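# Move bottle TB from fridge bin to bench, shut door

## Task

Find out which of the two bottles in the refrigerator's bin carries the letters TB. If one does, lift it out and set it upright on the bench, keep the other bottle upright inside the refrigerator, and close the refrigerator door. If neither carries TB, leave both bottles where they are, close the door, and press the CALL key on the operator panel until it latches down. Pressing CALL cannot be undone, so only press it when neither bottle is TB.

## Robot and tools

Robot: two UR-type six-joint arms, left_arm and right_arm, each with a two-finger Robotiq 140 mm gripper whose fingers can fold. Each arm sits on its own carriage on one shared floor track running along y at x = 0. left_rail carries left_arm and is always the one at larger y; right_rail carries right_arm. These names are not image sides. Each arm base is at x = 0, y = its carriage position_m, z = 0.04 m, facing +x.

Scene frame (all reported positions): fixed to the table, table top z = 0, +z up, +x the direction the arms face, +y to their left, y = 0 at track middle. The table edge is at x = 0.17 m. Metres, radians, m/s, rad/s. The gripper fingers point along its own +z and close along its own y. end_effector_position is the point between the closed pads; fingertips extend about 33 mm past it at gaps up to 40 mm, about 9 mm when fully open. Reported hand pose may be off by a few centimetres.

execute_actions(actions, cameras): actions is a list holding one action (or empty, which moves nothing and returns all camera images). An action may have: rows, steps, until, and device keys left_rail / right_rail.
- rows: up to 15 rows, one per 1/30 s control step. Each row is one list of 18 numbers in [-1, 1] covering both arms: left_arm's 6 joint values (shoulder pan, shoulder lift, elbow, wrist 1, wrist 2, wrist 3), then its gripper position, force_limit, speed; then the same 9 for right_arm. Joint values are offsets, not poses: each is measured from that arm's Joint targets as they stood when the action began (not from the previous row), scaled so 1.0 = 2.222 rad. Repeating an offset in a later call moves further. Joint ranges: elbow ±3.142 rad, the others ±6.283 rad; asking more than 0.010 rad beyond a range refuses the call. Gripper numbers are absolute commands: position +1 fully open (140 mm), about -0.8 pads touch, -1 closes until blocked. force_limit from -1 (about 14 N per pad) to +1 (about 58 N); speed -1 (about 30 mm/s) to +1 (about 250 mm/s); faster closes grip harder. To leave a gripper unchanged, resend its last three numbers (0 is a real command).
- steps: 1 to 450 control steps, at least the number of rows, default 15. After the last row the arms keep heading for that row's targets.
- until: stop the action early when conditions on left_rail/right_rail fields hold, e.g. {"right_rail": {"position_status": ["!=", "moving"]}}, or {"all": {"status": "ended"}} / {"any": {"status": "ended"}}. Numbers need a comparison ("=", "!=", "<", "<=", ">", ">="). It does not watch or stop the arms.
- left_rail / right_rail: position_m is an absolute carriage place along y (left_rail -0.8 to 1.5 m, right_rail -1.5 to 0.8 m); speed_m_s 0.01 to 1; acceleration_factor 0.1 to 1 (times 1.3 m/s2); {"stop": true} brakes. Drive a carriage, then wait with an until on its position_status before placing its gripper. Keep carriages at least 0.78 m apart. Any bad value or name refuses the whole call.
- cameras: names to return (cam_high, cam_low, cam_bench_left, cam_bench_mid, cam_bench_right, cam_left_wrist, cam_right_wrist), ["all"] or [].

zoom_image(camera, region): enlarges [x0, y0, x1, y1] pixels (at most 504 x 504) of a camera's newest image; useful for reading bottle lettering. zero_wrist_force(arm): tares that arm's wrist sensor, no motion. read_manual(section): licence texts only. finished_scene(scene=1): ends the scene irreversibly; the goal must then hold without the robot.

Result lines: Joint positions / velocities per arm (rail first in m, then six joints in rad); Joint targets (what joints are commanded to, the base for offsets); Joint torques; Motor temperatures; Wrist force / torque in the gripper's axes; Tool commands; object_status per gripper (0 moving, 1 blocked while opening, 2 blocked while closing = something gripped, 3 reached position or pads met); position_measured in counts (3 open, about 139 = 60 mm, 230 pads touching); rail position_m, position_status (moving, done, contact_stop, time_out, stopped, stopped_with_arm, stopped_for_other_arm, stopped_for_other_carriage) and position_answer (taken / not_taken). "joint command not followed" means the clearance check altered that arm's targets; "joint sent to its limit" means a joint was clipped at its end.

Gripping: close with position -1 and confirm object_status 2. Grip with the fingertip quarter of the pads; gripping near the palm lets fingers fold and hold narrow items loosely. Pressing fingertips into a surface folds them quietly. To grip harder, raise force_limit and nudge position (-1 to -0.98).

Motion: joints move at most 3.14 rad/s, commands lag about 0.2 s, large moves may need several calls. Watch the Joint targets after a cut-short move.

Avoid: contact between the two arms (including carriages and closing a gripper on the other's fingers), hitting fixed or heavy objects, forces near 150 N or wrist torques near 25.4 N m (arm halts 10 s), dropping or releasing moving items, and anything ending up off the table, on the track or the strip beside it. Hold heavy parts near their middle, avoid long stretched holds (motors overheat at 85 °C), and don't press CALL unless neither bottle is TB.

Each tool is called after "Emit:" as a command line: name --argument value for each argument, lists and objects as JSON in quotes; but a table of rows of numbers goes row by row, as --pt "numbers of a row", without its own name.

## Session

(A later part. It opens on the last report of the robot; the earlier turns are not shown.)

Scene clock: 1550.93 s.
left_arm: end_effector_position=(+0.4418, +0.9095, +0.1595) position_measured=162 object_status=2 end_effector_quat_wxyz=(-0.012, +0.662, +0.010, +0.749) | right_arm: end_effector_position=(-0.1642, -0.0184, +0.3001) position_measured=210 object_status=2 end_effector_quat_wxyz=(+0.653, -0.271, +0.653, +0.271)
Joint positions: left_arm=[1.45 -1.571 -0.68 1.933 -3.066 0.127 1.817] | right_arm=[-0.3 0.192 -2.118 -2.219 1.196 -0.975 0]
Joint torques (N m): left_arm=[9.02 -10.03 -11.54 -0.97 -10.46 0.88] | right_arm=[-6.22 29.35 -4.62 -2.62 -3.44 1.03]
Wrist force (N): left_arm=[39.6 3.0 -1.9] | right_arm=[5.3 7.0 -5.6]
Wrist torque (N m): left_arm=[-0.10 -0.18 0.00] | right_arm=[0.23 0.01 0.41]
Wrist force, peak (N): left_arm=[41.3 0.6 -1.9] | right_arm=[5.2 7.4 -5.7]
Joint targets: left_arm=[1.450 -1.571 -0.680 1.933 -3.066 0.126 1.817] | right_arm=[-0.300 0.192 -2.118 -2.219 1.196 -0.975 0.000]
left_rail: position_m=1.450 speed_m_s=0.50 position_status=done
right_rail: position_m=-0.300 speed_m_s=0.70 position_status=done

Emit:
execute_actions --actions '[{"rows":[[0,-0.0011,0.0003,0.0008,0,0,-0.98,1,-1,0,0,0,0,0,0,-1,0,-1]],"steps":15}]' --cameras '["cam_low","cam_left_wrist"]'

Emit:
zoom_image --camera "cam_low" --region '[696, 250, 896, 450]'

Scene clock: 1556.10 s.
left_arm: end_effector_position=(+0.4419, +0.9094, +0.1601) position_measured=162 object_status=2 end_effector_quat_wxyz=(-0.012, +0.663, +0.009, +0.749) | right_arm: end_effector_position=(-0.1642, -0.0184, +0.3001) position_measured=210 object_status=2 end_effector_quat_wxyz=(+0.653, -0.271, +0.653, +0.271)
Joint positions: left_arm=[1.45 -1.571 -0.683 1.934 -3.065 0.126 1.817] | right_arm=[-0.3 0.192 -2.118 -2.219 1.196 -0.975 0]
Joint torques (N m): left_arm=[7.09 -44.16 5.23 0.64 -3.56 1.55] | right_arm=[-6.4 30.56 -4.18 -2.87 -3.64 0.99]
Wrist force (N): left_arm=[23.3 0.5 -0.2] | right_arm=[5.3 7.2 -5.7]
Wrist torque (N m): left_arm=[-0.14 -0.08 0.05] | right_arm=[0.29 0.00 0.41]
Wrist force, peak (N): left_arm=[40.8 2.6 -1.8] | right_arm=[5.2 7.4 -5.6]
Joint targets: left_arm=[1.450 -1.571 -0.683 1.934 -3.065 0.126 1.817] | right_arm=[-0.300 0.192 -2.118 -2.219 1.196 -0.975 0.000]
left_rail: position_m=1.450 speed_m_s=0.50 position_status=done
right_rail: position_m=-0.300 speed_m_s=0.70 position_status=done
camera_calibration:
cam_left_wrist: T_world_to_cam=[[0.00601426, -0.999881, 0.0142271, 0.914378], [-0.180117, -0.0150778, -0.98353, 0.262231], [0.983627, 0.00335267, -0.180186, -0.264974], [0, 0, 0, 1]] pos_world=[0.302368, 0.919111, 0.197158]
Images, in order (width x height): cam_low 896x504, cam_left_wrist 896x504.

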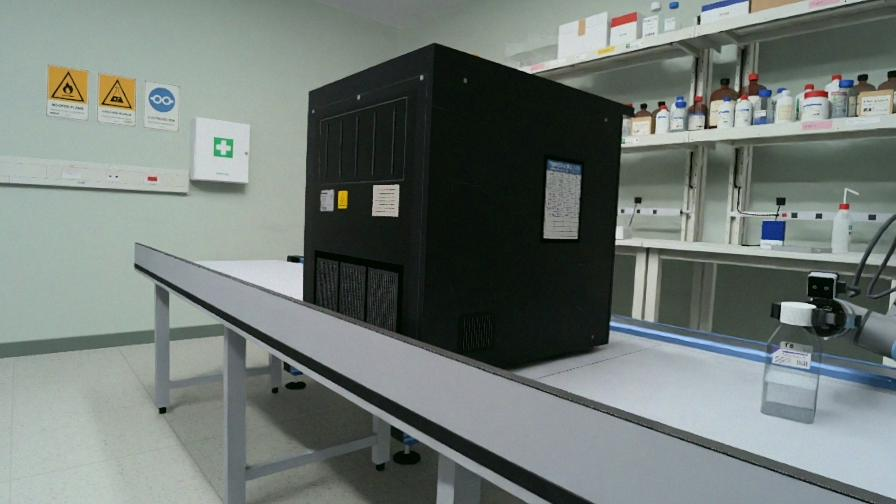

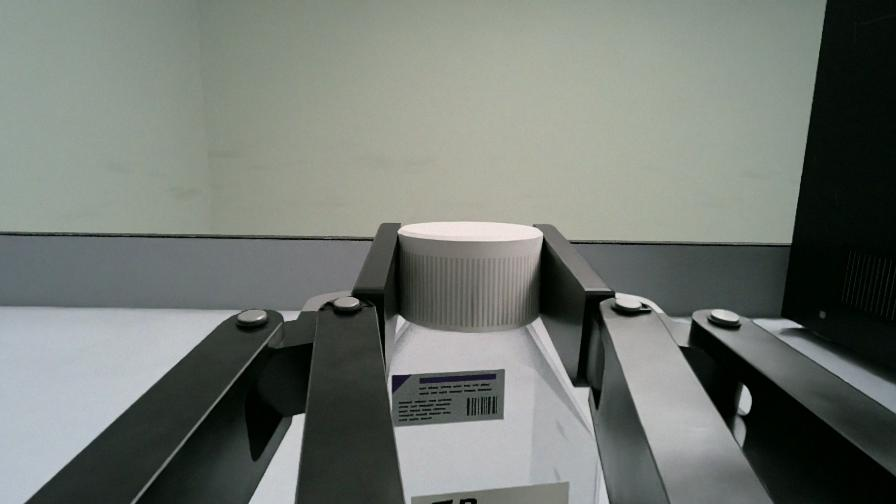

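Scaled by 2.520 from the camera's 896x504 image, which has a finer 1280x720 frame.

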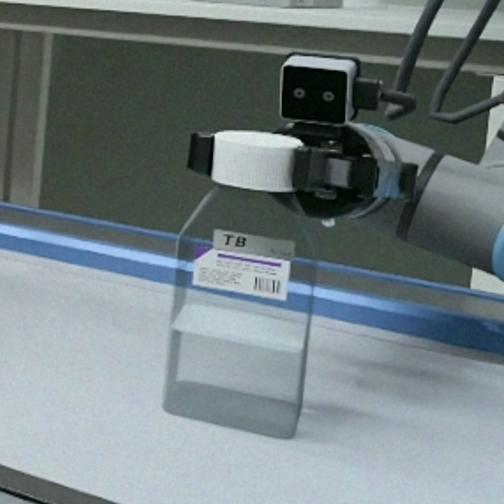

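Emit:
execute_actions --actions '[{"rows":[[0,-0.0014,0.0004,0.001,0,0,-0.98,1,-1,0,0,0,0,0,0,-1,0,-1]],"steps":15}]'

Emit:
execute_actions --actions '[{"rows":[[0,0,0,0,0,0,0.0,1,-0.8,0,0,0,0,0,0,-1,0,-1]],"steps":30}]' --cameras '["cam_left_wrist","cam_low"]'

Scene clock: 1562.43 s.
left_arm: end_effector_position=(+0.4419, +0.9094, +0.1615) position_measured=162 object_status=2 end_effector_quat_wxyz=(-0.012, +0.663, +0.009, +0.749) | right_arm: end_effector_position=(-0.1642, -0.0184, +0.3001) position_measured=210 object_status=2 end_effector_quat_wxyz=(+0.653, -0.271, +0.653, +0.271)
Joint positions: left_arm=[1.45 -1.571 -0.686 1.934 -3.062 0.126 1.817] | right_arm=[-0.3 0.192 -2.118 -2.219 1.196 -0.975 0]
Joint torques (N m): left_arm=[-2.33 -55.6 0 -1.83 5.44 1.96] | right_arm=[-5.84 29.82 -5.42 -2.91 -3.18 1.18]
Wrist force (N): left_arm=[-5.5 1.1 1.4] | right_arm=[4.4 7.0 -5.6]
Wrist torque (N m): left_arm=[-0.14 0.35 0.20] | right_arm=[0.26 0.04 0.41]
Wrist force, peak (N): left_arm=[23.9 0.3 -0.3] | right_arm=[5.1 7.3 -5.8]
Joint targets: left_arm=[1.450 -1.571 -0.686 1.934 -3.062 0.126 1.817] | right_arm=[-0.300 0.192 -2.118 -2.219 1.196 -0.975 0.000]
left_rail: position_m=1.450 speed_m_s=0.50 position_status=done
right_rail: position_m=-0.300 speed_m_s=0.70 position_status=done

Scene clock: 1563.63 s.
left_arm: end_effector_position=(+0.4419, +0.9094, +0.1615) position_measured=129 object_status=3 end_effector_quat_wxyz=(-0.012, +0.663, +0.010, +0.749) | right_arm: end_effector_position=(-0.1642, -0.0184, +0.3001) position_measured=210 object_status=2 end_effector_quat_wxyz=(+0.653, -0.271, +0.653, +0.271)
Joint positions: left_arm=[1.45 -1.571 -0.686 1.934 -3.062 0.126 1.817] | right_arm=[-0.3 0.192 -2.118 -2.219 1.196 -0.975 0]
Joint torques (N m): left_arm=[-3.33 -42.75 -1.5 -2.22 0.66 1.83] | right_arm=[-6.13 29.8 -5.42 -2.9 -3.54 1.18]
Wrist force (N): left_arm=[-0.9 1.1 1.7] | right_arm=[5.1 7.1 -5.8]
Wrist torque (N m): left_arm=[-0.14 0.18 0.19] | right_arm=[0.26 0.01 0.42]
Wrist force, peak (N): left_arm=[-5.7 1.4 1.1] | right_arm=[5.2 7.3 -5.6]
Joint targets: left_arm=[1.450 -1.571 -0.686 1.934 -3.062 0.126 1.817] | right_arm=[-0.300 0.192 -2.118 -2.219 1.196 -0.975 0.000]
left_rail: position_m=1.450 speed_m_s=0.50 position_status=done
right_rail: position_m=-0.300 speed_m_s=0.70 position_status=done
camera_calibration:
cam_left_wrist: T_world_to_cam=[[0.00603148, -0.999879, 0.0143261, 0.914331], [-0.18002, -0.015178, -0.983546, 0.263674], [0.983644, 0.00335325, -0.18009, -0.264747], [0, 0, 0, 1]] pos_world=[0.302368, 0.919111, 0.198558]
Images, in order (width x height): cam_low 896x504, cam_left_wrist 896x504.

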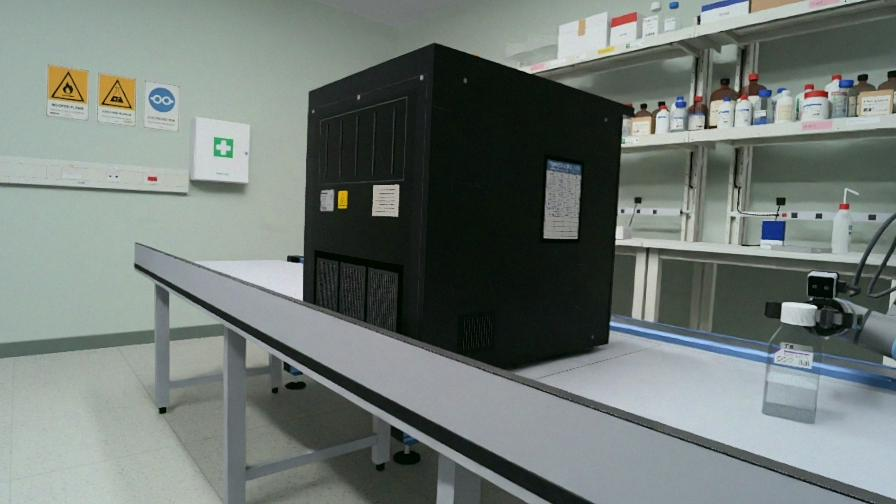

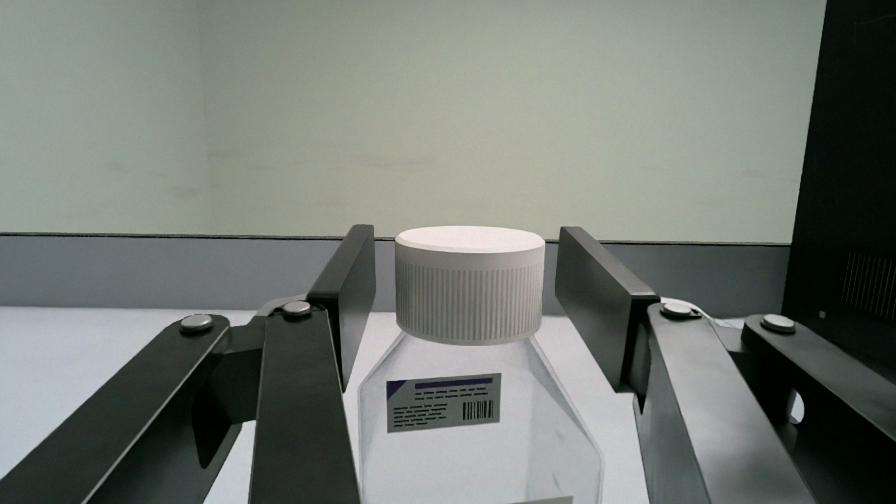

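Emit:
execute_actions --actions '[{"rows":[[-0.0143,-0.0052,0.0193,-0.0143,0,0,0.0,1,-0.8,0,0,0,0,0,0,-1,0,-1],[-0.0143,-0.0052,0.0193,-0.0143,0,0,0.0,1,-0.8,0,0,0,0,0,0,-1,0,-1],[-0.0287,-0.0104,0.0386,-0.0286,0,0,0.0,1,-0.8,0,0,0,0,0,0,-1,0,-1],[-0.0287,-0.0104,0.0386,-0.0286,0,0,0.0,1,-0.8,0,0,0,0,0,0,-1,0,-1],[-0.04302,-0.01553,0.05783,-0.0428,0,0,0.0,1,-0.8,0,0,0,0,0,0,-1,0,-1]],"steps":25}]' --cameras '["cam_left_wrist","cam_right_wrist"]'

Emit:
zoom_image --camera "cam_right_wrist" --region '[220, 0, 460, 200]'

Scene clock: 1601.40 s.
left_arm: end_effector_position=(+0.3926, +0.9145, +0.1628) position_measured=129 object_status=3 end_effector_quat_wxyz=(+0.024, +0.662, -0.022, +0.748) | right_arm: end_effector_position=(-0.1642, -0.0184, +0.3001) position_measured=210 object_status=2 end_effector_quat_wxyz=(+0.653, -0.271, +0.653, +0.271)
Joint positions: left_arm=[1.45 -1.667 -0.72 2.063 -3.157 0.126 1.817] | right_arm=[-0.3 0.192 -2.118 -2.219 1.196 -0.975 0]
Joint torques (N m): left_arm=[-6.37 -51.18 1.79 -4.38 1.09 2.25] | right_arm=[-6.44 31.32 -4.63 -2.81 -3.54 0.85]
Wrist force (N): left_arm=[-1.2 1.1 1.9] | right_arm=[5.2 7.2 -5.6]
Wrist torque (N m): left_arm=[-0.14 0.25 0.20] | right_arm=[0.27 0.03 0.41]
Wrist force, peak (N): left_arm=[-2.1 2.0 6.3] | right_arm=[5.3 7.3 -5.7]
Joint targets: left_arm=[1.450 -1.667 -0.720 2.063 -3.157 0.126 1.817] | right_arm=[-0.300 0.192 -2.118 -2.219 1.196 -0.975 0.000]
left_rail: position_m=1.450 speed_m_s=0.50 position_status=done
right_rail: position_m=-0.300 speed_m_s=0.70 position_status=done
camera_calibration:
cam_left_wrist: T_world_to_cam=[[-0.0894334, -0.995873, 0.0154295, 0.953356], [-0.180744, 0.000993266, -0.98353, 0.241545], [0.979456, -0.0907492, -0.180087, -0.128278], [0, 0, 0, 1]] pos_world=[0.254562, 0.937541, 0.199756]
cam_right_wrist: T_world_to_cam=[[-0.699758, 0.713566, 0.0341008, -0.0965997], [-0.22143, -0.262034, 0.939312, -0.323486], [0.679197, 0.64974, 0.341366, 0.166963], [0, 0, 0, 1]] pos_world=[-0.252627, -0.124317, 0.250153]
Images, in order (width x height): cam_left_wrist 896x504, cam_right_wrist 896x504.

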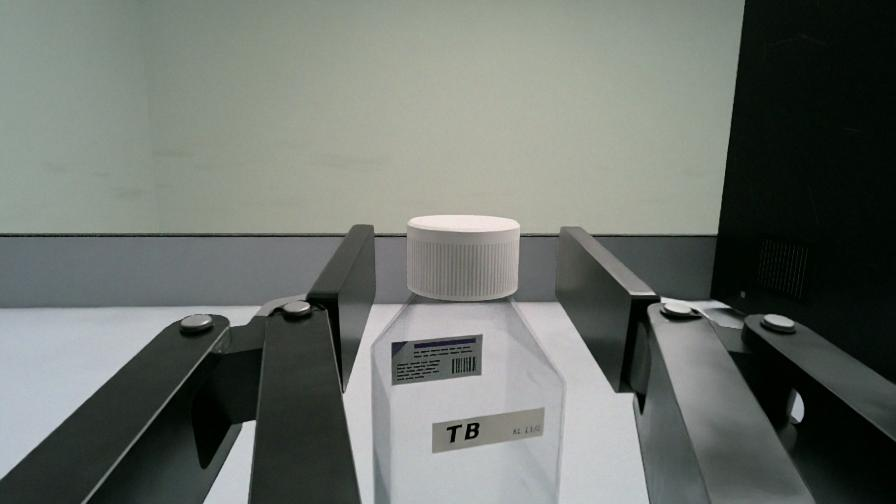

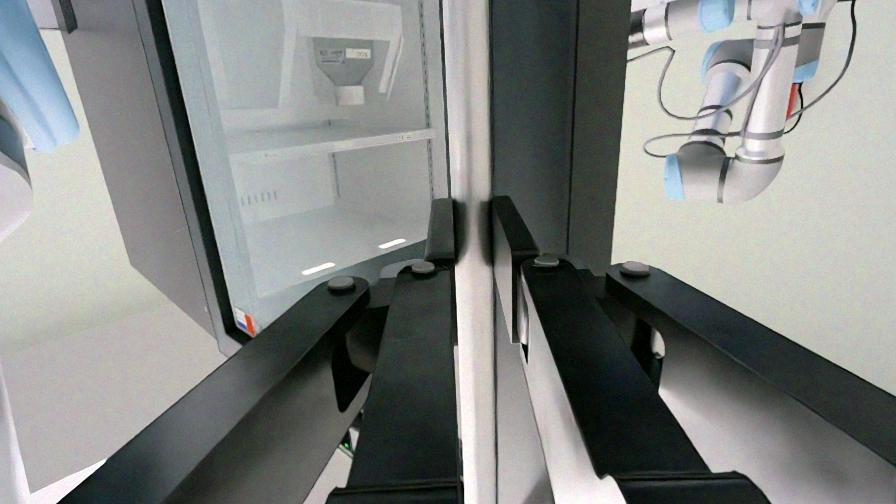

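Scaled by 2.100 from the camera's 896x504 image, which has a finer 1280x720 frame.

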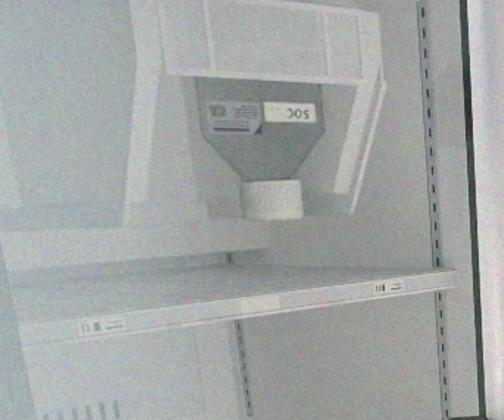

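Emit:
execute_actions --actions '[{"rows":[[-0.0173,-0.0158,0.0274,-0.0115,0,0,0.0,1,-0.8,-0.0338,-0.0039,0.0094,-0.0056,0.0335,0,-1,0,-1],[-0.0173,-0.0158,0.0274,-0.0115,0,0,0.0,1,-0.8,-0.0338,-0.0039,0.0094,-0.0056,0.0335,0,-1,0,-1],[-0.0346,-0.0317,0.0547,-0.023,0,0,0.0,1,-0.8,-0.0675,-0.0077,0.0189,-0.0113,0.067,0,-1,0,-1],[-0.0346,-0.0317,0.0547,-0.023,0,0,0.0,1,-0.8,-0.0675,-0.0077,0.0189,-0.0113,0.067,0,-1,0,-1],[-0.0519,-0.0475,0.0821,-0.0345,0,0,0.0,1,-0.8,-0.1013,-0.0116,0.0283,-0.0169,0.1004,0,-1,0,-1],[-0.0519,-0.0475,0.0821,-0.0345,0,0,0.0,1,-0.8,-0.1013,-0.0116,0.0283,-0.0169,0.1004,0,-1,0,-1],[-0.06922,-0.06337,0.10941,-0.04604,0,0,0.0,1,-0.8,-0.13501,-0.01544,0.03771,-0.02255,0.13393,0,-1,0,-1]],"steps":28}]' --cameras '["cam_left_wrist"]'

Scene clock: 1609.40 s.
left_arm: end_effector_position=(+0.3262, +0.9402, +0.1977) position_measured=129 object_status=3 end_effector_quat_wxyz=(+0.082, +0.659, -0.073, +0.744) | right_arm: end_effector_position=(-0.1586, +0.0950, +0.3000) position_measured=210 object_status=2 end_effector_quat_wxyz=(+0.654, -0.271, +0.653, +0.271)
Joint positions: left_arm=[1.45 -1.82 -0.861 2.306 -3.26 0.126 1.817] | right_arm=[-0.3 -0.107 -2.153 -2.135 1.146 -0.678 0]
Joint torques (N m): left_arm=[-6.13 -45.54 3.77 -3.99 3.56 1.96] | right_arm=[-11.29 24.54 16.54 -1.43 -2.9 0.87]
Wrist force (N): left_arm=[-1.0 1.3 1.9] | right_arm=[1.7 12.4 -6.1]
Wrist torque (N m): left_arm=[-0.09 0.22 0.20] | right_arm=[0.23 -0.02 0.41]
Wrist force, peak (N): left_arm=[-4.9 2.6 5.8] | right_arm=[4.7 -23.4 15.6]
Joint targets: left_arm=[1.450 -1.820 -0.861 2.306 -3.260 0.126 1.817] | right_arm=[-0.300 -0.108 -2.153 -2.135 1.146 -0.678 0.000]
left_rail: position_m=1.450 speed_m_s=0.50 position_status=done
right_rail: position_m=-0.300 speed_m_s=0.70 position_status=done
camera_calibration:
cam_left_wrist: T_world_to_cam=[[-0.240892, -0.97043, 0.0153762, 0.997899], [-0.178445, 0.028712, -0.983531, 0.237136], [0.954007, -0.239668, -0.180085, 0.0936724], [0, 0, 0, 1]] pos_world=[0.193337, 0.984033, 0.234756]
Images, in order (width x height): cam_left_wrist 896x504.

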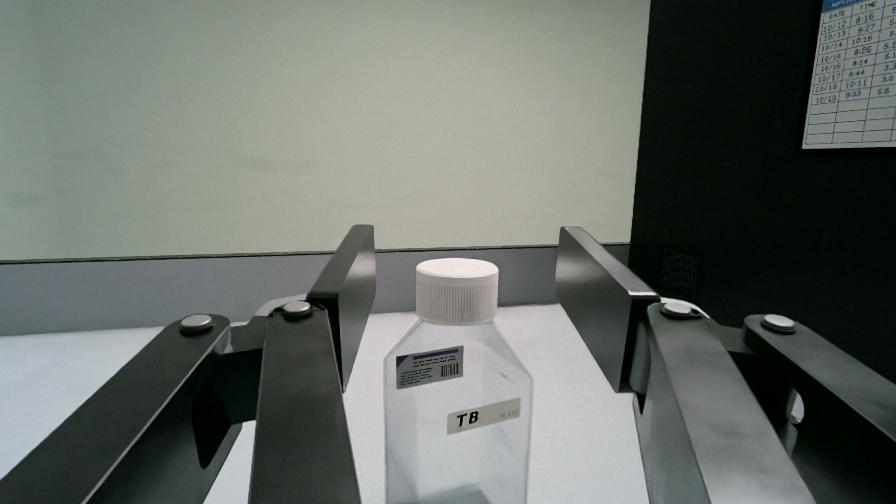

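Emit:
execute_actions --actions '[{"rows":[[0,0,0,0,0,0,0.0,1,-0.8,-0.0315,-0.0039,0.0094,-0.0055,0.0315,0,-1,0,-1],[0,0,0,0,0,0,0.0,1,-0.8,-0.0315,-0.0039,0.0094,-0.0055,0.0315,0,-1,0,-1],[0,0,0,0,0,0,0.0,1,-0.8,-0.0631,-0.0078,0.0188,-0.011,0.0631,0,-1,0,-1],[0,0,0,0,0,0,0.0,1,-0.8,-0.0631,-0.0078,0.0188,-0.011,0.0631,0,-1,0,-1],[0,0,0,0,0,0,0.0,1,-0.8,-0.0946,-0.0117,0.0281,-0.0164,0.0946,0,-1,0,-1],[0,0,0,0,0,0,0.0,1,-0.8,-0.0946,-0.0117,0.0281,-0.0164,0.0946,0,-1,0,-1],[0,0,0,0,0,0,0.0,1,-0.8,-0.12615,-0.01562,0.03753,-0.02192,0.12615,0,-1,0,-1]],"steps":25}]'

Emit:
execute_actions --actions '[{"rows":[[0,0,0,0,0,0,0.0,1,-0.8,-0.0293,-0.0041,0.0096,-0.0055,0.0293,0,-1,0,-1],[0,0,0,0,0,0,0.0,1,-0.8,-0.0293,-0.0041,0.0096,-0.0055,0.0293,0,-1,0,-1],[0,0,0,0,0,0,0.0,1,-0.8,-0.0586,-0.0082,0.0193,-0.0111,0.0586,0,-1,0,-1],[0,0,0,0,0,0,0.0,1,-0.8,-0.0586,-0.0082,0.0193,-0.0111,0.0586,0,-1,0,-1],[0,0,0,0,0,0,0.0,1,-0.8,-0.088,-0.0123,0.0289,-0.0166,0.088,0,-1,0,-1],[0,0,0,0,0,0,0.0,1,-0.8,-0.088,-0.0123,0.0289,-0.0166,0.088,0,-1,0,-1],[0,0,0,0,0,0,0.0,1,-0.8,-0.11728,-0.01643,0.03857,-0.02214,0.11728,0,-1,0,-1]],"steps":25}]'

Emit:
execute_actions --actions '[{"rows":[[0,0,0,0,0,0,0.0,1,-0.8,-0.0276,-0.0039,0.0088,-0.005,0.0276,0,-1,0,-1],[0,0,0,0,0,0,0.0,1,-0.8,-0.0276,-0.0039,0.0088,-0.005,0.0276,0,-1,0,-1],[0,0,0,0,0,0,0.0,1,-0.8,-0.0551,-0.0077,0.0177,-0.01,0.0551,0,-1,0,-1],[0,0,0,0,0,0,0.0,1,-0.8,-0.0551,-0.0077,0.0177,-0.01,0.0551,0,-1,0,-1],[0,0,0,0,0,0,0.0,1,-0.8,-0.0827,-0.0116,0.0265,-0.015,0.0827,0,-1,0,-1],[0,0,0,0,0,0,0.0,1,-0.8,-0.0827,-0.0116,0.0265,-0.015,0.0827,0,-1,0,-1],[0,0,0,0,0,0,0.0,1,-0.8,-0.11026,-0.01544,0.03537,-0.01994,0.11026,0,-1,0,-1]],"steps":25}]'

Emit:
execute_actions --actions '[{"rows":[[0,0,0,0,0,0,0.0,1,-0.8,-0.0261,-0.0033,0.0076,-0.0042,0.0261,0,-1,0,-1],[0,0,0,0,0,0,0.0,1,-0.8,-0.0261,-0.0033,0.0076,-0.0042,0.0261,0,-1,0,-1],[0,0,0,0,0,0,0.0,1,-0.8,-0.0522,-0.0067,0.0151,-0.0084,0.0522,0,-1,0,-1],[0,0,0,0,0,0,0.0,1,-0.8,-0.0522,-0.0067,0.0151,-0.0084,0.0522,0,-1,0,-1],[0,0,0,0,0,0,0.0,1,-0.8,-0.0783,-0.01,0.0227,-0.0126,0.0783,0,-1,0,-1],[0,0,0,0,0,0,0.0,1,-0.8,-0.0783,-0.01,0.0227,-0.0126,0.0783,0,-1,0,-1],[0,0,0,0,0,0,0.0,1,-0.8,-0.10455,-0.01337,0.03024,-0.01688,0.10455,0,-1,0,-1]],"steps":25}]' --cameras '["cam_right_wrist"]'

Scene clock: 1632.77 s.
left_arm: end_effector_position=(+0.3262, +0.9402, +0.1977) position_measured=129 object_status=3 end_effector_quat_wxyz=(+0.082, +0.659, -0.073, +0.744) | right_arm: end_effector_position=(-0.1226, +0.2040, +0.2999) position_measured=210 object_status=2 end_effector_quat_wxyz=(+0.653, -0.271, +0.653, +0.270)
Joint positions: left_arm=[1.45 -1.82 -0.861 2.306 -3.26 0.126 1.817] | right_arm=[-0.3 -0.388 -2.187 -2.052 1.097 -0.397 0]
Joint torques (N m): left_arm=[-6.61 -45.81 4.48 -4.22 3.92 2.02] | right_arm=[-13.83 26.4 14 0.24 -6.18 0.96]
Wrist force (N): left_arm=[-0.9 1.5 2.0] | right_arm=[-2.1 21.0 -5.2]
Wrist torque (N m): left_arm=[-0.04 0.20 0.21] | right_arm=[-0.09 -0.11 0.42]
Wrist force, peak (N): left_arm=[-1.3 1.4 2.1] | right_arm=[-2.1 21.0 -5.2]
Joint targets: left_arm=[1.450 -1.820 -0.861 2.306 -3.260 0.126 1.817] | right_arm=[-0.300 -0.388 -2.187 -2.052 1.097 -0.397 0.000]
left_rail: position_m=1.450 speed_m_s=0.50 position_status=done
right_rail: position_m=-0.300 speed_m_s=0.70 position_status=done

Scene clock: 1633.80 s.
left_arm: end_effector_position=(+0.3262, +0.9402, +0.1977) position_measured=129 object_status=3 end_effector_quat_wxyz=(+0.082, +0.659, -0.073, +0.744) | right_arm: end_effector_position=(-0.0614, +0.3004, +0.2998) position_measured=210 object_status=2 end_effector_quat_wxyz=(+0.653, -0.271, +0.653, +0.270)
Joint positions: left_arm=[1.45 -1.82 -0.861 2.306 -3.26 0.126 1.817] | right_arm=[-0.3 -0.648 -2.224 -1.966 1.048 -0.137 0]
Joint torques (N m): left_arm=[-6.66 -45.1 4.35 -4.15 3.74 2.38] | right_arm=[-2.11 26.52 23.7 -2.23 3.78 0.52]
Wrist force (N): left_arm=[-0.8 1.3 1.6] | right_arm=[-1.6 -5.2 2.0]
Wrist torque (N m): left_arm=[-0.10 0.17 0.21] | right_arm=[0.81 -0.10 0.34]
Wrist force, peak (N): left_arm=[-1.1 1.6 2.0] | right_arm=[-1.8 19.8 -6.5]
Joint targets: left_arm=[1.450 -1.820 -0.861 2.306 -3.260 0.126 1.817] | right_arm=[-0.300 -0.648 -2.224 -1.966 1.048 -0.137 0.000]
left_rail: position_m=1.450 speed_m_s=0.50 position_status=done
right_rail: position_m=-0.300 speed_m_s=0.70 position_status=done

Scene clock: 1634.83 s.
left_arm: end_effector_position=(+0.3262, +0.9402, +0.1977) position_measured=129 object_status=3 end_effector_quat_wxyz=(+0.082, +0.659, -0.073, +0.744) | right_arm: end_effector_position=(+0.0229, +0.3777, +0.2997) position_measured=211 object_status=2 end_effector_quat_wxyz=(+0.653, -0.271, +0.653, +0.270)
Joint positions: left_arm=[1.45 -1.82 -0.861 2.306 -3.26 0.126 1.817] | right_arm=[-0.3 -0.893 -2.258 -1.888 1.003 0.108 0]
Joint torques (N m): left_arm=[-5.84 -43.73 3.47 -4.35 3.86 2.2] | right_arm=[8.88 25.69 32.13 -4.67 13.81 0.9]
Wrist force (N): left_arm=[-0.8 1.2 1.6] | right_arm=[-4.8 -31.9 -3.7]
Wrist torque (N m): left_arm=[-0.11 0.17 0.21] | right_arm=[1.65 -0.14 0.25]
Wrist force, peak (N): left_arm=[-1.1 1.4 2.0] | right_arm=[-5.3 -33.6 -3.9]
Joint targets: left_arm=[1.450 -1.820 -0.861 2.306 -3.260 0.126 1.817] | right_arm=[-0.300 -0.893 -2.258 -1.888 1.003 0.108 0.000]
left_rail: position_m=1.450 speed_m_s=0.50 position_status=done
right_rail: position_m=-0.300 speed_m_s=0.70 position_status=done

Scene clock: 1635.87 s.
left_arm: end_effector_position=(+0.3262, +0.9402, +0.1977) position_measured=129 object_status=3 end_effector_quat_wxyz=(+0.082, +0.659, -0.073, +0.744) | right_arm: end_effector_position=(+0.1253, +0.4294, +0.2996) position_measured=213 object_status=2 end_effector_quat_wxyz=(+0.654, -0.269, +0.654, +0.268)
Joint positions: left_arm=[1.45 -1.82 -0.861 2.306 -3.26 0.126 1.817] | right_arm=[-0.3 -1.126 -2.288 -1.821 0.966 0.335 0]
Joint torques (N m): left_arm=[-6.24 -44.19 4.33 -4.09 3.89 2.13] | right_arm=[8.53 25.43 32.78 -5.39 13.93 0.73]
Wrist force (N): left_arm=[-0.9 1.5 1.8] | right_arm=[-8.6 -31.5 -12.8]
Wrist torque (N m): left_arm=[-0.07 0.19 0.20] | right_arm=[1.74 -0.22 0.22]
Wrist force, peak (N): left_arm=[-1.0 1.7 2.0] | right_arm=[-9.8 -33.8 -17.4]
Joint targets: left_arm=[1.450 -1.820 -0.861 2.306 -3.260 0.126 1.817] | right_arm=[-0.300 -1.126 -2.288 -1.821 0.966 0.340 0.000]
left_rail: position_m=1.450 speed_m_s=0.50 position_status=done
right_rail: position_m=-0.300 speed_m_s=0.70 position_status=done
camera_calibration:
cam_right_wrist: T_world_to_cam=[[-0.693985, 0.719216, 0.0333662, -0.216467], [-0.223722, -0.259458, 0.939484, -0.142475], [0.684349, 0.644523, 0.340964, -0.318746], [0, 0, 0, 1]] pos_world=[0.0360339, 0.324159, 0.249757]
Images, in order (width x height): cam_right_wrist 896x504.

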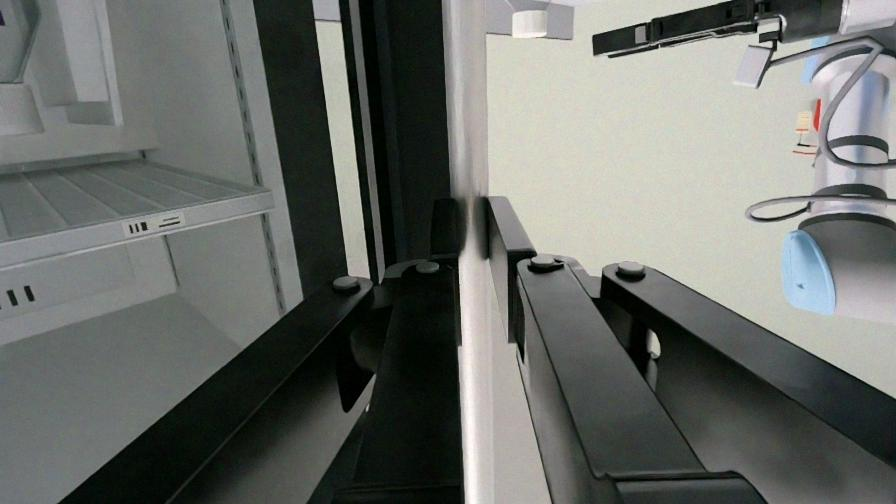

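Emit:
execute_actions --actions '[{"rows":[[0,0,0,0,0,0,0.0,1,-0.8,-0.0167,-0.0018,0.004,-0.0022,0.0155,0,-1,0,-1],[0,0,0,0,0,0,0.0,1,-0.8,-0.0167,-0.0018,0.004,-0.0022,0.0155,0,-1,0,-1],[0,0,0,0,0,0,0.0,1,-0.8,-0.0334,-0.0035,0.008,-0.0044,0.0316,0,-1,0,-1],[0,0,0,0,0,0,0.0,1,-0.8,-0.0334,-0.0035,0.008,-0.0044,0.0316,0,-1,0,-1],[0,0,0,0,0,0,0.0,1,-0.8,-0.0501,-0.0053,0.012,-0.0066,0.0483,0,-1,0,-1],[0,0,0,0,0,0,0.0,1,-0.8,-0.06685,-0.00705,0.01599,-0.00876,0.06493,0,-1,0,-1]],"steps":25}]' --cameras '["cam_right_wrist"]'

Scene clock: 1646.23 s.
left_arm: end_effector_position=(+0.3262, +0.9402, +0.1977) position_measured=129 object_status=3 end_effector_quat_wxyz=(+0.082, +0.659, -0.073, +0.744) | right_arm: end_effector_position=(+0.1983, +0.4491, +0.2997) position_measured=232 object_status=3 end_effector_quat_wxyz=(+0.654, -0.269, +0.654, +0.269)
Joint positions: left_arm=[1.45 -1.82 -0.861 2.306 -3.26 0.126 1.817] | right_arm=[-0.3 -1.274 -2.304 -1.785 0.946 0.485 0]
Joint torques (N m): left_arm=[-6.72 -45.14 4.22 -4.06 3.69 1.79] | right_arm=[-6.5 33.6 27.49 -0.13 1.49 0.38]
Wrist force (N): left_arm=[-1.0 1.5 1.7] | right_arm=[0.3 1.3 0.8]
Wrist torque (N m): left_arm=[-0.06 0.21 0.21] | right_arm=[0.50 0.01 0.24]
Wrist force, peak (N): left_arm=[-1.4 1.3 2.3] | right_arm=[0.5 -33.3 -27.3]
Joint targets: left_arm=[1.450 -1.820 -0.861 2.306 -3.260 0.126 1.817] | right_arm=[-0.300 -1.274 -2.304 -1.785 0.946 0.485 0.000]
left_rail: position_m=1.450 speed_m_s=0.50 position_status=done
right_rail: position_m=-0.300 speed_m_s=0.70 position_status=done
camera_calibration:
cam_right_wrist: T_world_to_cam=[[-0.694946, 0.718268, 0.0337854, -0.179439], [-0.223106, -0.260052, 0.939466, -0.120962], [0.683575, 0.64534, 0.340972, -0.381712], [0, 0, 0, 1]] pos_world=[0.109241, 0.343763, 0.249855]
Images, in order (width x height): cam_right_wrist 896x504.

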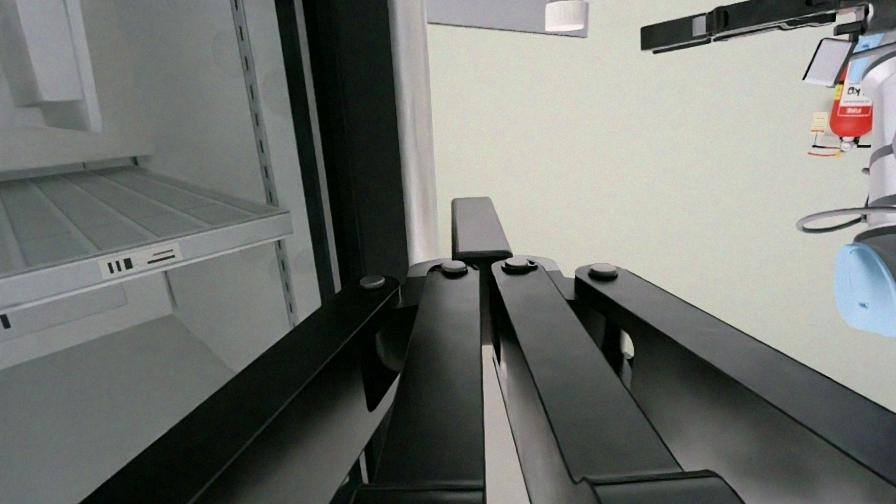

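Emit:
execute_actions --actions '[]' --cameras '["cam_right_wrist","cam_bench_mid"]'

Scene clock: 1649.00 s.
left_arm: end_effector_position=(+0.3262, +0.9402, +0.1977) position_measured=129 object_status=3 end_effector_quat_wxyz=(+0.082, +0.659, -0.073, +0.744) | right_arm: end_effector_position=(+0.1983, +0.4491, +0.2997) position_measured=232 object_status=3 end_effector_quat_wxyz=(+0.654, -0.269, +0.654, +0.269)
Joint positions: left_arm=[1.45 -1.82 -0.861 2.306 -3.26 0.126 1.817] | right_arm=[-0.3 -1.274 -2.304 -1.785 0.946 0.485 0]
Joint velocities: within noise
Joint torques (N m): left_arm=[-6.06 -44.48 3.79 -4.31 3.92 2.09] | right_arm=[-5.61 32.57 25.48 0.28 1.42 0.32]
Motor temperatures (°C): left_arm=[30 38 34 38 41 36] | right_arm=[33 30 32 39 42 47]
Wrist force (N): left_arm=[-1.2 1.1 1.8] | right_arm=[0.3 1.2 0.8]
Wrist torque (N m): left_arm=[-0.13 0.25 0.21] | right_arm=[0.49 0.03 0.24]
Wrist force, peak (N): left_arm=[-1.2 1.4 2.1] | right_arm=[0.4 1.3 0.8]
Joint targets: left_arm=[1.450 -1.820 -0.861 2.306 -3.260 0.126 1.817] | right_arm=[-0.300 -1.274 -2.304 -1.785 0.946 0.485 0.000]
Tool commands: left_gripper/position=+0.0 left_gripper/force_limit=+1.0 left_gripper/speed=-0.8 right_gripper/position=-1.0 right_gripper/force_limit=+0.0 right_gripper/speed=-1.0
left_rail: position_m=1.450 speed_m_s=0.50 position_status=done
right_rail: position_m=-0.300 speed_m_s=0.70 position_status=done
camera_calibration:
cam_right_wrist: T_world_to_cam=[[-0.694946, 0.718268, 0.0337854, -0.179439], [-0.223106, -0.260052, 0.939466, -0.120962], [0.683575, 0.64534, 0.340972, -0.381712], [0, 0, 0, 1]] pos_world=[0.109241, 0.343763, 0.249855]
Images, in order (width x height): cam_bench_mid 896x504, cam_right_wrist 896x504.

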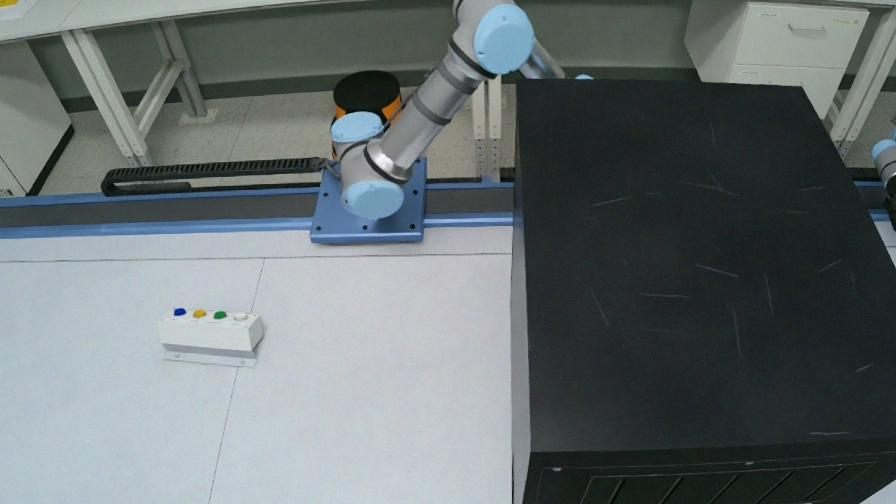

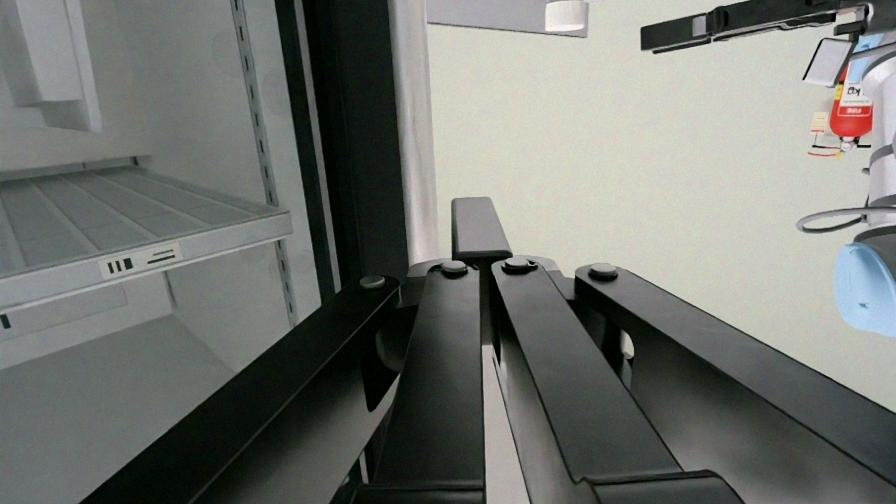

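Emit:
execute_actions --actions '[{"rows":[[0,0,0,0,0,0,0.0,1,-0.8,-0.0095,0.0005,-0.0007,0.0005,0.0095,0,-1,0,-1],[0,0,0,0,0,0,0.0,1,-0.8,-0.0095,0.0005,-0.0007,0.0005,0.0095,0,-1,0,-1],[0,0,0,0,0,0,0.0,1,-0.8,-0.019,0.0009,-0.0014,0.0009,0.019,0,-1,0,-1]],"steps":20}]' --cameras '["cam_right_wrist"]'

Scene clock: 1664.40 s.
left_arm: end_effector_position=(+0.3262, +0.9402, +0.1977) position_measured=129 object_status=3 end_effector_quat_wxyz=(+0.082, +0.659, -0.073, +0.744) | right_arm: end_effector_position=(+0.2210, +0.4485, +0.3001) position_measured=232 object_status=3 end_effector_quat_wxyz=(+0.654, -0.269, +0.654, +0.269)
Joint positions: left_arm=[1.45 -1.82 -0.861 2.306 -3.26 0.126 1.817] | right_arm=[-0.3 -1.316 -2.302 -1.788 0.948 0.527 0]
Joint torques (N m): left_arm=[-5.13 -45.04 3.7 -4.03 3.8 2.09] | right_arm=[-6.05 51.48 2.34 2.99 1.25 0.18]
Wrist force (N): left_arm=[-0.8 1.0 2.0] | right_arm=[0.3 1.1 0.8]
Wrist torque (N m): left_arm=[-0.16 0.17 0.20] | right_arm=[0.47 0.01 0.23]
Wrist force, peak (N): left_arm=[-1.1 1.6 2.1] | right_arm=[0.5 4.2 -1.1]
Joint targets: left_arm=[1.450 -1.820 -0.861 2.306 -3.260 0.126 1.817] | right_arm=[-0.300 -1.316 -2.302 -1.788 0.948 0.527 0.000]
left_rail: position_m=1.450 speed_m_s=0.50 position_status=done
right_rail: position_m=-0.300 speed_m_s=0.70 position_status=done
camera_calibration:
cam_right_wrist: T_world_to_cam=[[-0.694918, 0.718259, 0.0345549, -0.163576], [-0.222899, -0.260845, 0.939295, -0.116039], [0.683671, 0.645031, 0.341365, -0.396943], [0, 0, 0, 1]] pos_world=[0.131841, 0.343262, 0.25015]
Images, in order (width x height): cam_right_wrist 896x504.

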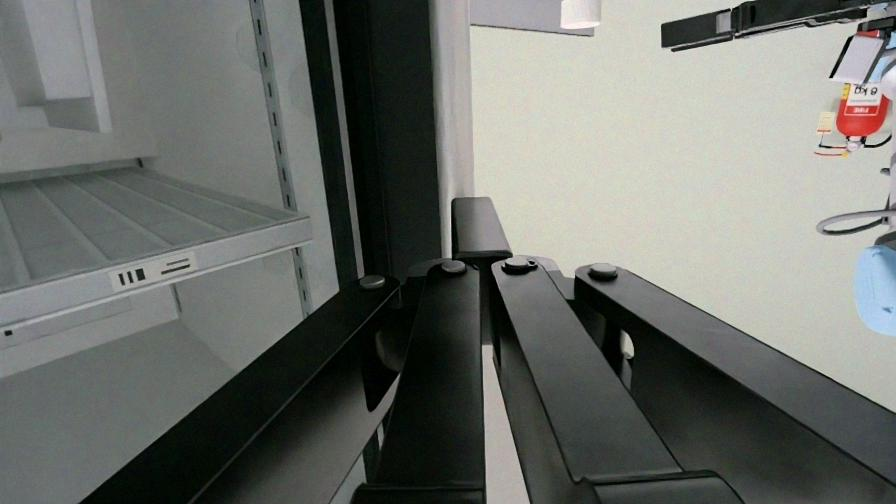

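Emit:
execute_actions --actions '[{"rows":[[0,0,0,0,0,0,0.0,1,-0.8,-0.0066,0.0003,-0.0005,0.0003,0.0066,0,-1,0,-1]],"steps":15}]'

Emit:
execute_actions --actions '[{"rows":[[0,0,0,0,0,0,0.0,1,-0.8,-0.0035,0.0002,-0.0003,0.0002,0.0035,0,-1,0,-1]],"steps":15}]' --cameras '["cam_right_wrist"]'

Scene clock: 1670.53 s.
left_arm: end_effector_position=(+0.3262, +0.9402, +0.1977) position_measured=129 object_status=3 end_effector_quat_wxyz=(+0.082, +0.659, -0.073, +0.744) | right_arm: end_effector_position=(+0.2288, +0.4481, +0.3003) position_measured=232 object_status=3 end_effector_quat_wxyz=(+0.654, -0.269, +0.654, +0.269)
Joint positions: left_arm=[1.45 -1.82 -0.861 2.306 -3.26 0.126 1.817] | right_arm=[-0.3 -1.331 -2.301 -1.789 0.949 0.542 0]
Joint torques (N m): left_arm=[-5.51 -43.85 4.02 -4.15 4.08 2.1] | right_arm=[-15.24 53.32 4.76 2.07 -0.22 0.01]
Wrist force (N): left_arm=[-0.9 1.4 1.6] | right_arm=[1.0 5.2 -15.2]
Wrist torque (N m): left_arm=[-0.08 0.19 0.20] | right_arm=[0.36 0.00 0.23]
Wrist force, peak (N): left_arm=[-1.2 1.3 2.1] | right_arm=[1.0 5.2 -15.2]
Joint targets: left_arm=[1.450 -1.820 -0.861 2.306 -3.260 0.126 1.817] | right_arm=[-0.300 -1.331 -2.301 -1.789 0.949 0.542 0.000]
left_rail: position_m=1.450 speed_m_s=0.50 position_status=done
right_rail: position_m=-0.300 speed_m_s=0.70 position_status=done

Scene clock: 1680.80 s.
left_arm: end_effector_position=(+0.3262, +0.9402, +0.1977) position_measured=129 object_status=3 end_effector_quat_wxyz=(+0.082, +0.659, -0.073, +0.744) | right_arm: end_effector_position=(+0.2288, +0.4484, +0.3005) position_measured=232 object_status=3 end_effector_quat_wxyz=(+0.653, -0.270, +0.653, +0.271)
Joint positions: left_arm=[1.45 -1.82 -0.861 2.306 -3.26 0.126 1.817] | right_arm=[-0.3 -1.332 -2.301 -1.791 0.952 0.547 0]
Joint torques (N m): left_arm=[-5.15 -44.6 3.16 -3.71 3.92 1.9] | right_arm=[1.11 42.4 13.89 1.69 0.15 -0.48]
Wrist force (N): left_arm=[-1.2 1.3 1.8] | right_arm=[9.4 -2.7 -27.6]
Wrist torque (N m): left_arm=[-0.08 0.27 0.20] | right_arm=[0.61 0.18 0.21]
Wrist force, peak (N): left_arm=[-1.1 1.5 2.1] | right_arm=[3.7 34.9 -121.4]
Joint targets: left_arm=[1.450 -1.820 -0.861 2.306 -3.260 0.126 1.817] | right_arm=[-0.300 -1.332 -2.301 -1.791 0.952 0.547 0.000]
Tool commands: left_gripper/position=+0.0 left_gripper/force_limit=+1.0 left_gripper/speed=-0.8 right_gripper/position=-1.0 right_gripper/force_limit=+0.003922 right_gripper/speed=-1.0
FORCE FAULT: contact force on the right arm reached its limit, and that arm stopped for 10 seconds. The contact can be on any part of that arm, not only on its tool. That arm's remaining commands of this call were not run. That arm's target is now where it stood when the stop ended, not its last command. That arm accepts commands again.
left_rail: position_m=1.450 speed_m_s=0.50 position_status=done
right_rail: position_m=-0.300 speed_m_s=0.70 position_status=done
camera_calibration:
cam_right_wrist: T_world_to_cam=[[-0.697829, 0.715342, 0.0363375, -0.156629], [-0.221386, -0.263658, 0.938868, -0.113626], [0.681192, 0.647125, 0.342355, -0.402994], [0, 0, 0, 1]] pos_world=[0.140061, 0.342872, 0.250339]
Images, in order (width x height): cam_right_wrist 896x504.

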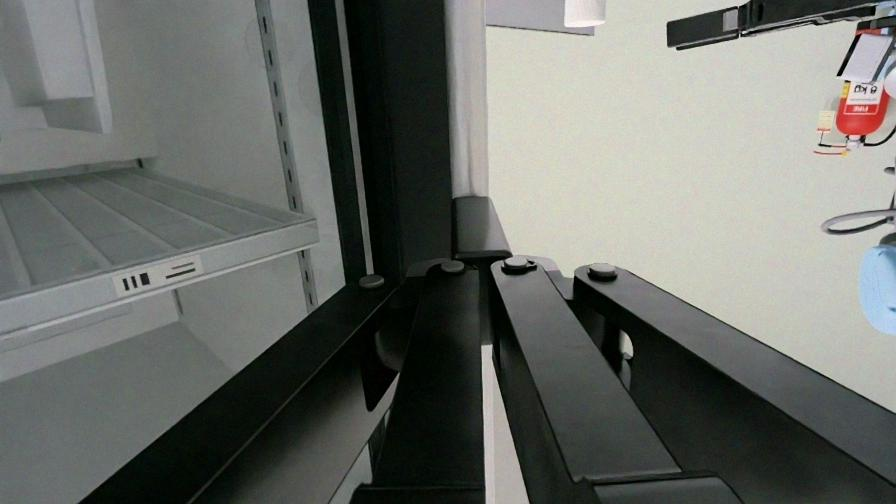

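Emit:
execute_actions --actions '[{"rows":[[0,0,0,0,0,0,0.0,1,-0.8,0.0196,0.0084,-0.0189,0.0104,-0.0197,0,-1,0,-1],[0,0,0,0,0,0,0.0,1,-0.8,0.0196,0.0084,-0.0189,0.0104,-0.0197,0,-1,0,-1],[0,0,0,0,0,0,0.0,1,-0.8,0.0393,0.0168,-0.0379,0.0207,-0.0394,0,-1,0,-1],[0,0,0,0,0,0,0.0,1,-0.8,0.0393,0.0168,-0.0379,0.0207,-0.0394,0,-1,0,-1],[0,0,0,0,0,0,0.0,1,-0.8,0.07858,0.03357,-0.07574,0.04145,-0.07876,0,-1,0,-1]],"steps":30}]' --cameras '["cam_right_wrist","cam_bench_left","cam_low","cam_left_wrist"]'

Scene clock: 1690.10 s.
left_arm: end_effector_position=(+0.3262, +0.9402, +0.1977) position_measured=129 object_status=3 end_effector_quat_wxyz=(+0.082, +0.659, -0.073, +0.744) | right_arm: end_effector_position=(+0.1591, +0.3913, +0.3004) position_measured=232 object_status=3 end_effector_quat_wxyz=(+0.653, -0.270, +0.653, +0.271)
Joint positions: left_arm=[1.45 -1.82 -0.861 2.306 -3.26 0.126 1.817] | right_arm=[-0.3 -1.158 -2.226 -1.959 1.044 0.372 0]
Joint torques (N m): left_arm=[-5.01 -44.76 1.81 -3.91 3.87 2.3] | right_arm=[7.85 47.83 0.82 2.37 -1.58 -0.19]
Wrist force (N): left_arm=[-1.0 1.4 1.9] | right_arm=[0.4 1.1 0.8]
Wrist torque (N m): left_arm=[-0.07 0.21 0.20] | right_arm=[0.47 -0.02 0.24]
Wrist force, peak (N): left_arm=[-1.1 1.7 2.0] | right_arm=[10.0 -2.8 -27.9]
Joint targets: left_arm=[1.450 -1.820 -0.861 2.306 -3.260 0.126 1.817] | right_arm=[-0.300 -1.158 -2.226 -1.959 1.044 0.372 0.000]
left_rail: position_m=1.450 speed_m_s=0.50 position_status=done
right_rail: position_m=-0.300 speed_m_s=0.70 position_status=done
camera_calibration:
cam_left_wrist: T_world_to_cam=[[-0.240892, -0.97043, 0.0153762, 0.997899], [-0.178445, 0.028712, -0.983531, 0.237136], [0.954007, -0.239668, -0.180085, 0.0936724], [0, 0, 0, 1]] pos_world=[0.193337, 0.984033, 0.234756]
cam_right_wrist: T_world_to_cam=[[-0.697562, 0.715667, 0.0350397, -0.164214], [-0.221681, -0.26206, 0.939245, -0.144745], [0.681369, 0.647415, 0.341453, -0.31847], [0, 0, 0, 1]] pos_world=[0.0703591, 0.285773, 0.250447]
Images, in order (width x height): cam_low 896x504, cam_bench_left 896x504, cam_left_wrist 896x504, cam_right_wrist 896x504.

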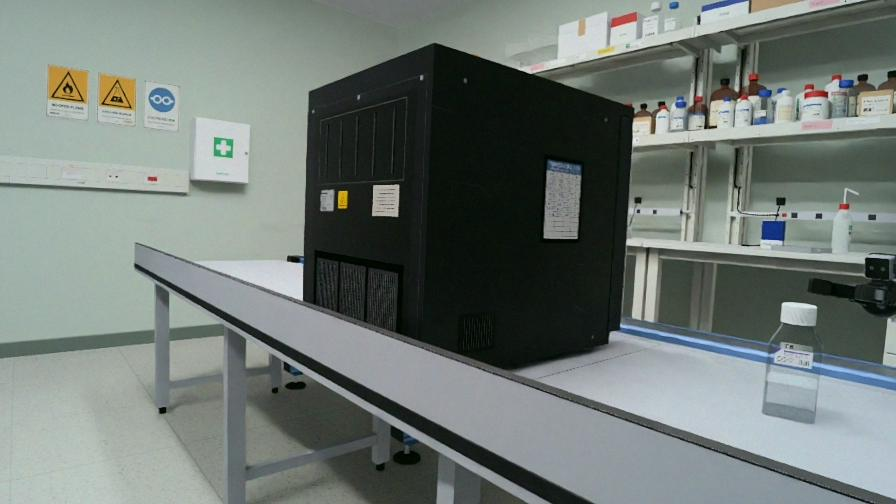

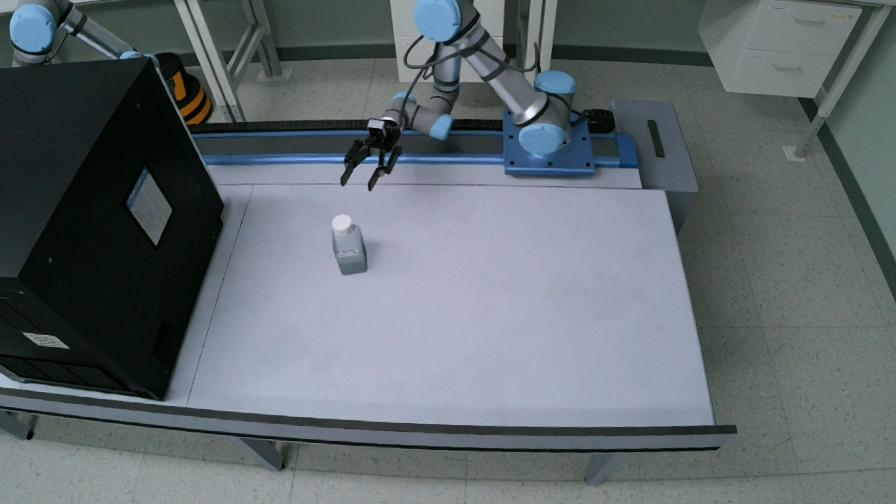

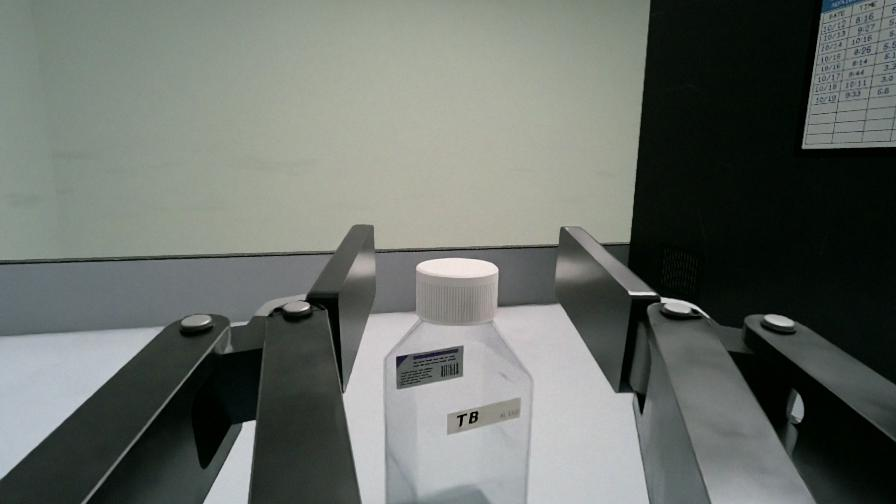

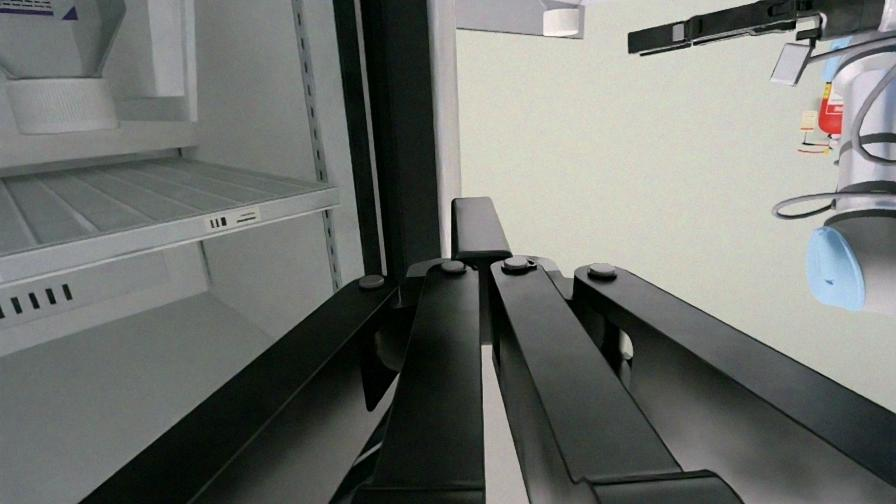

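Emit:
finished_scene

The scene is finished: the task was done.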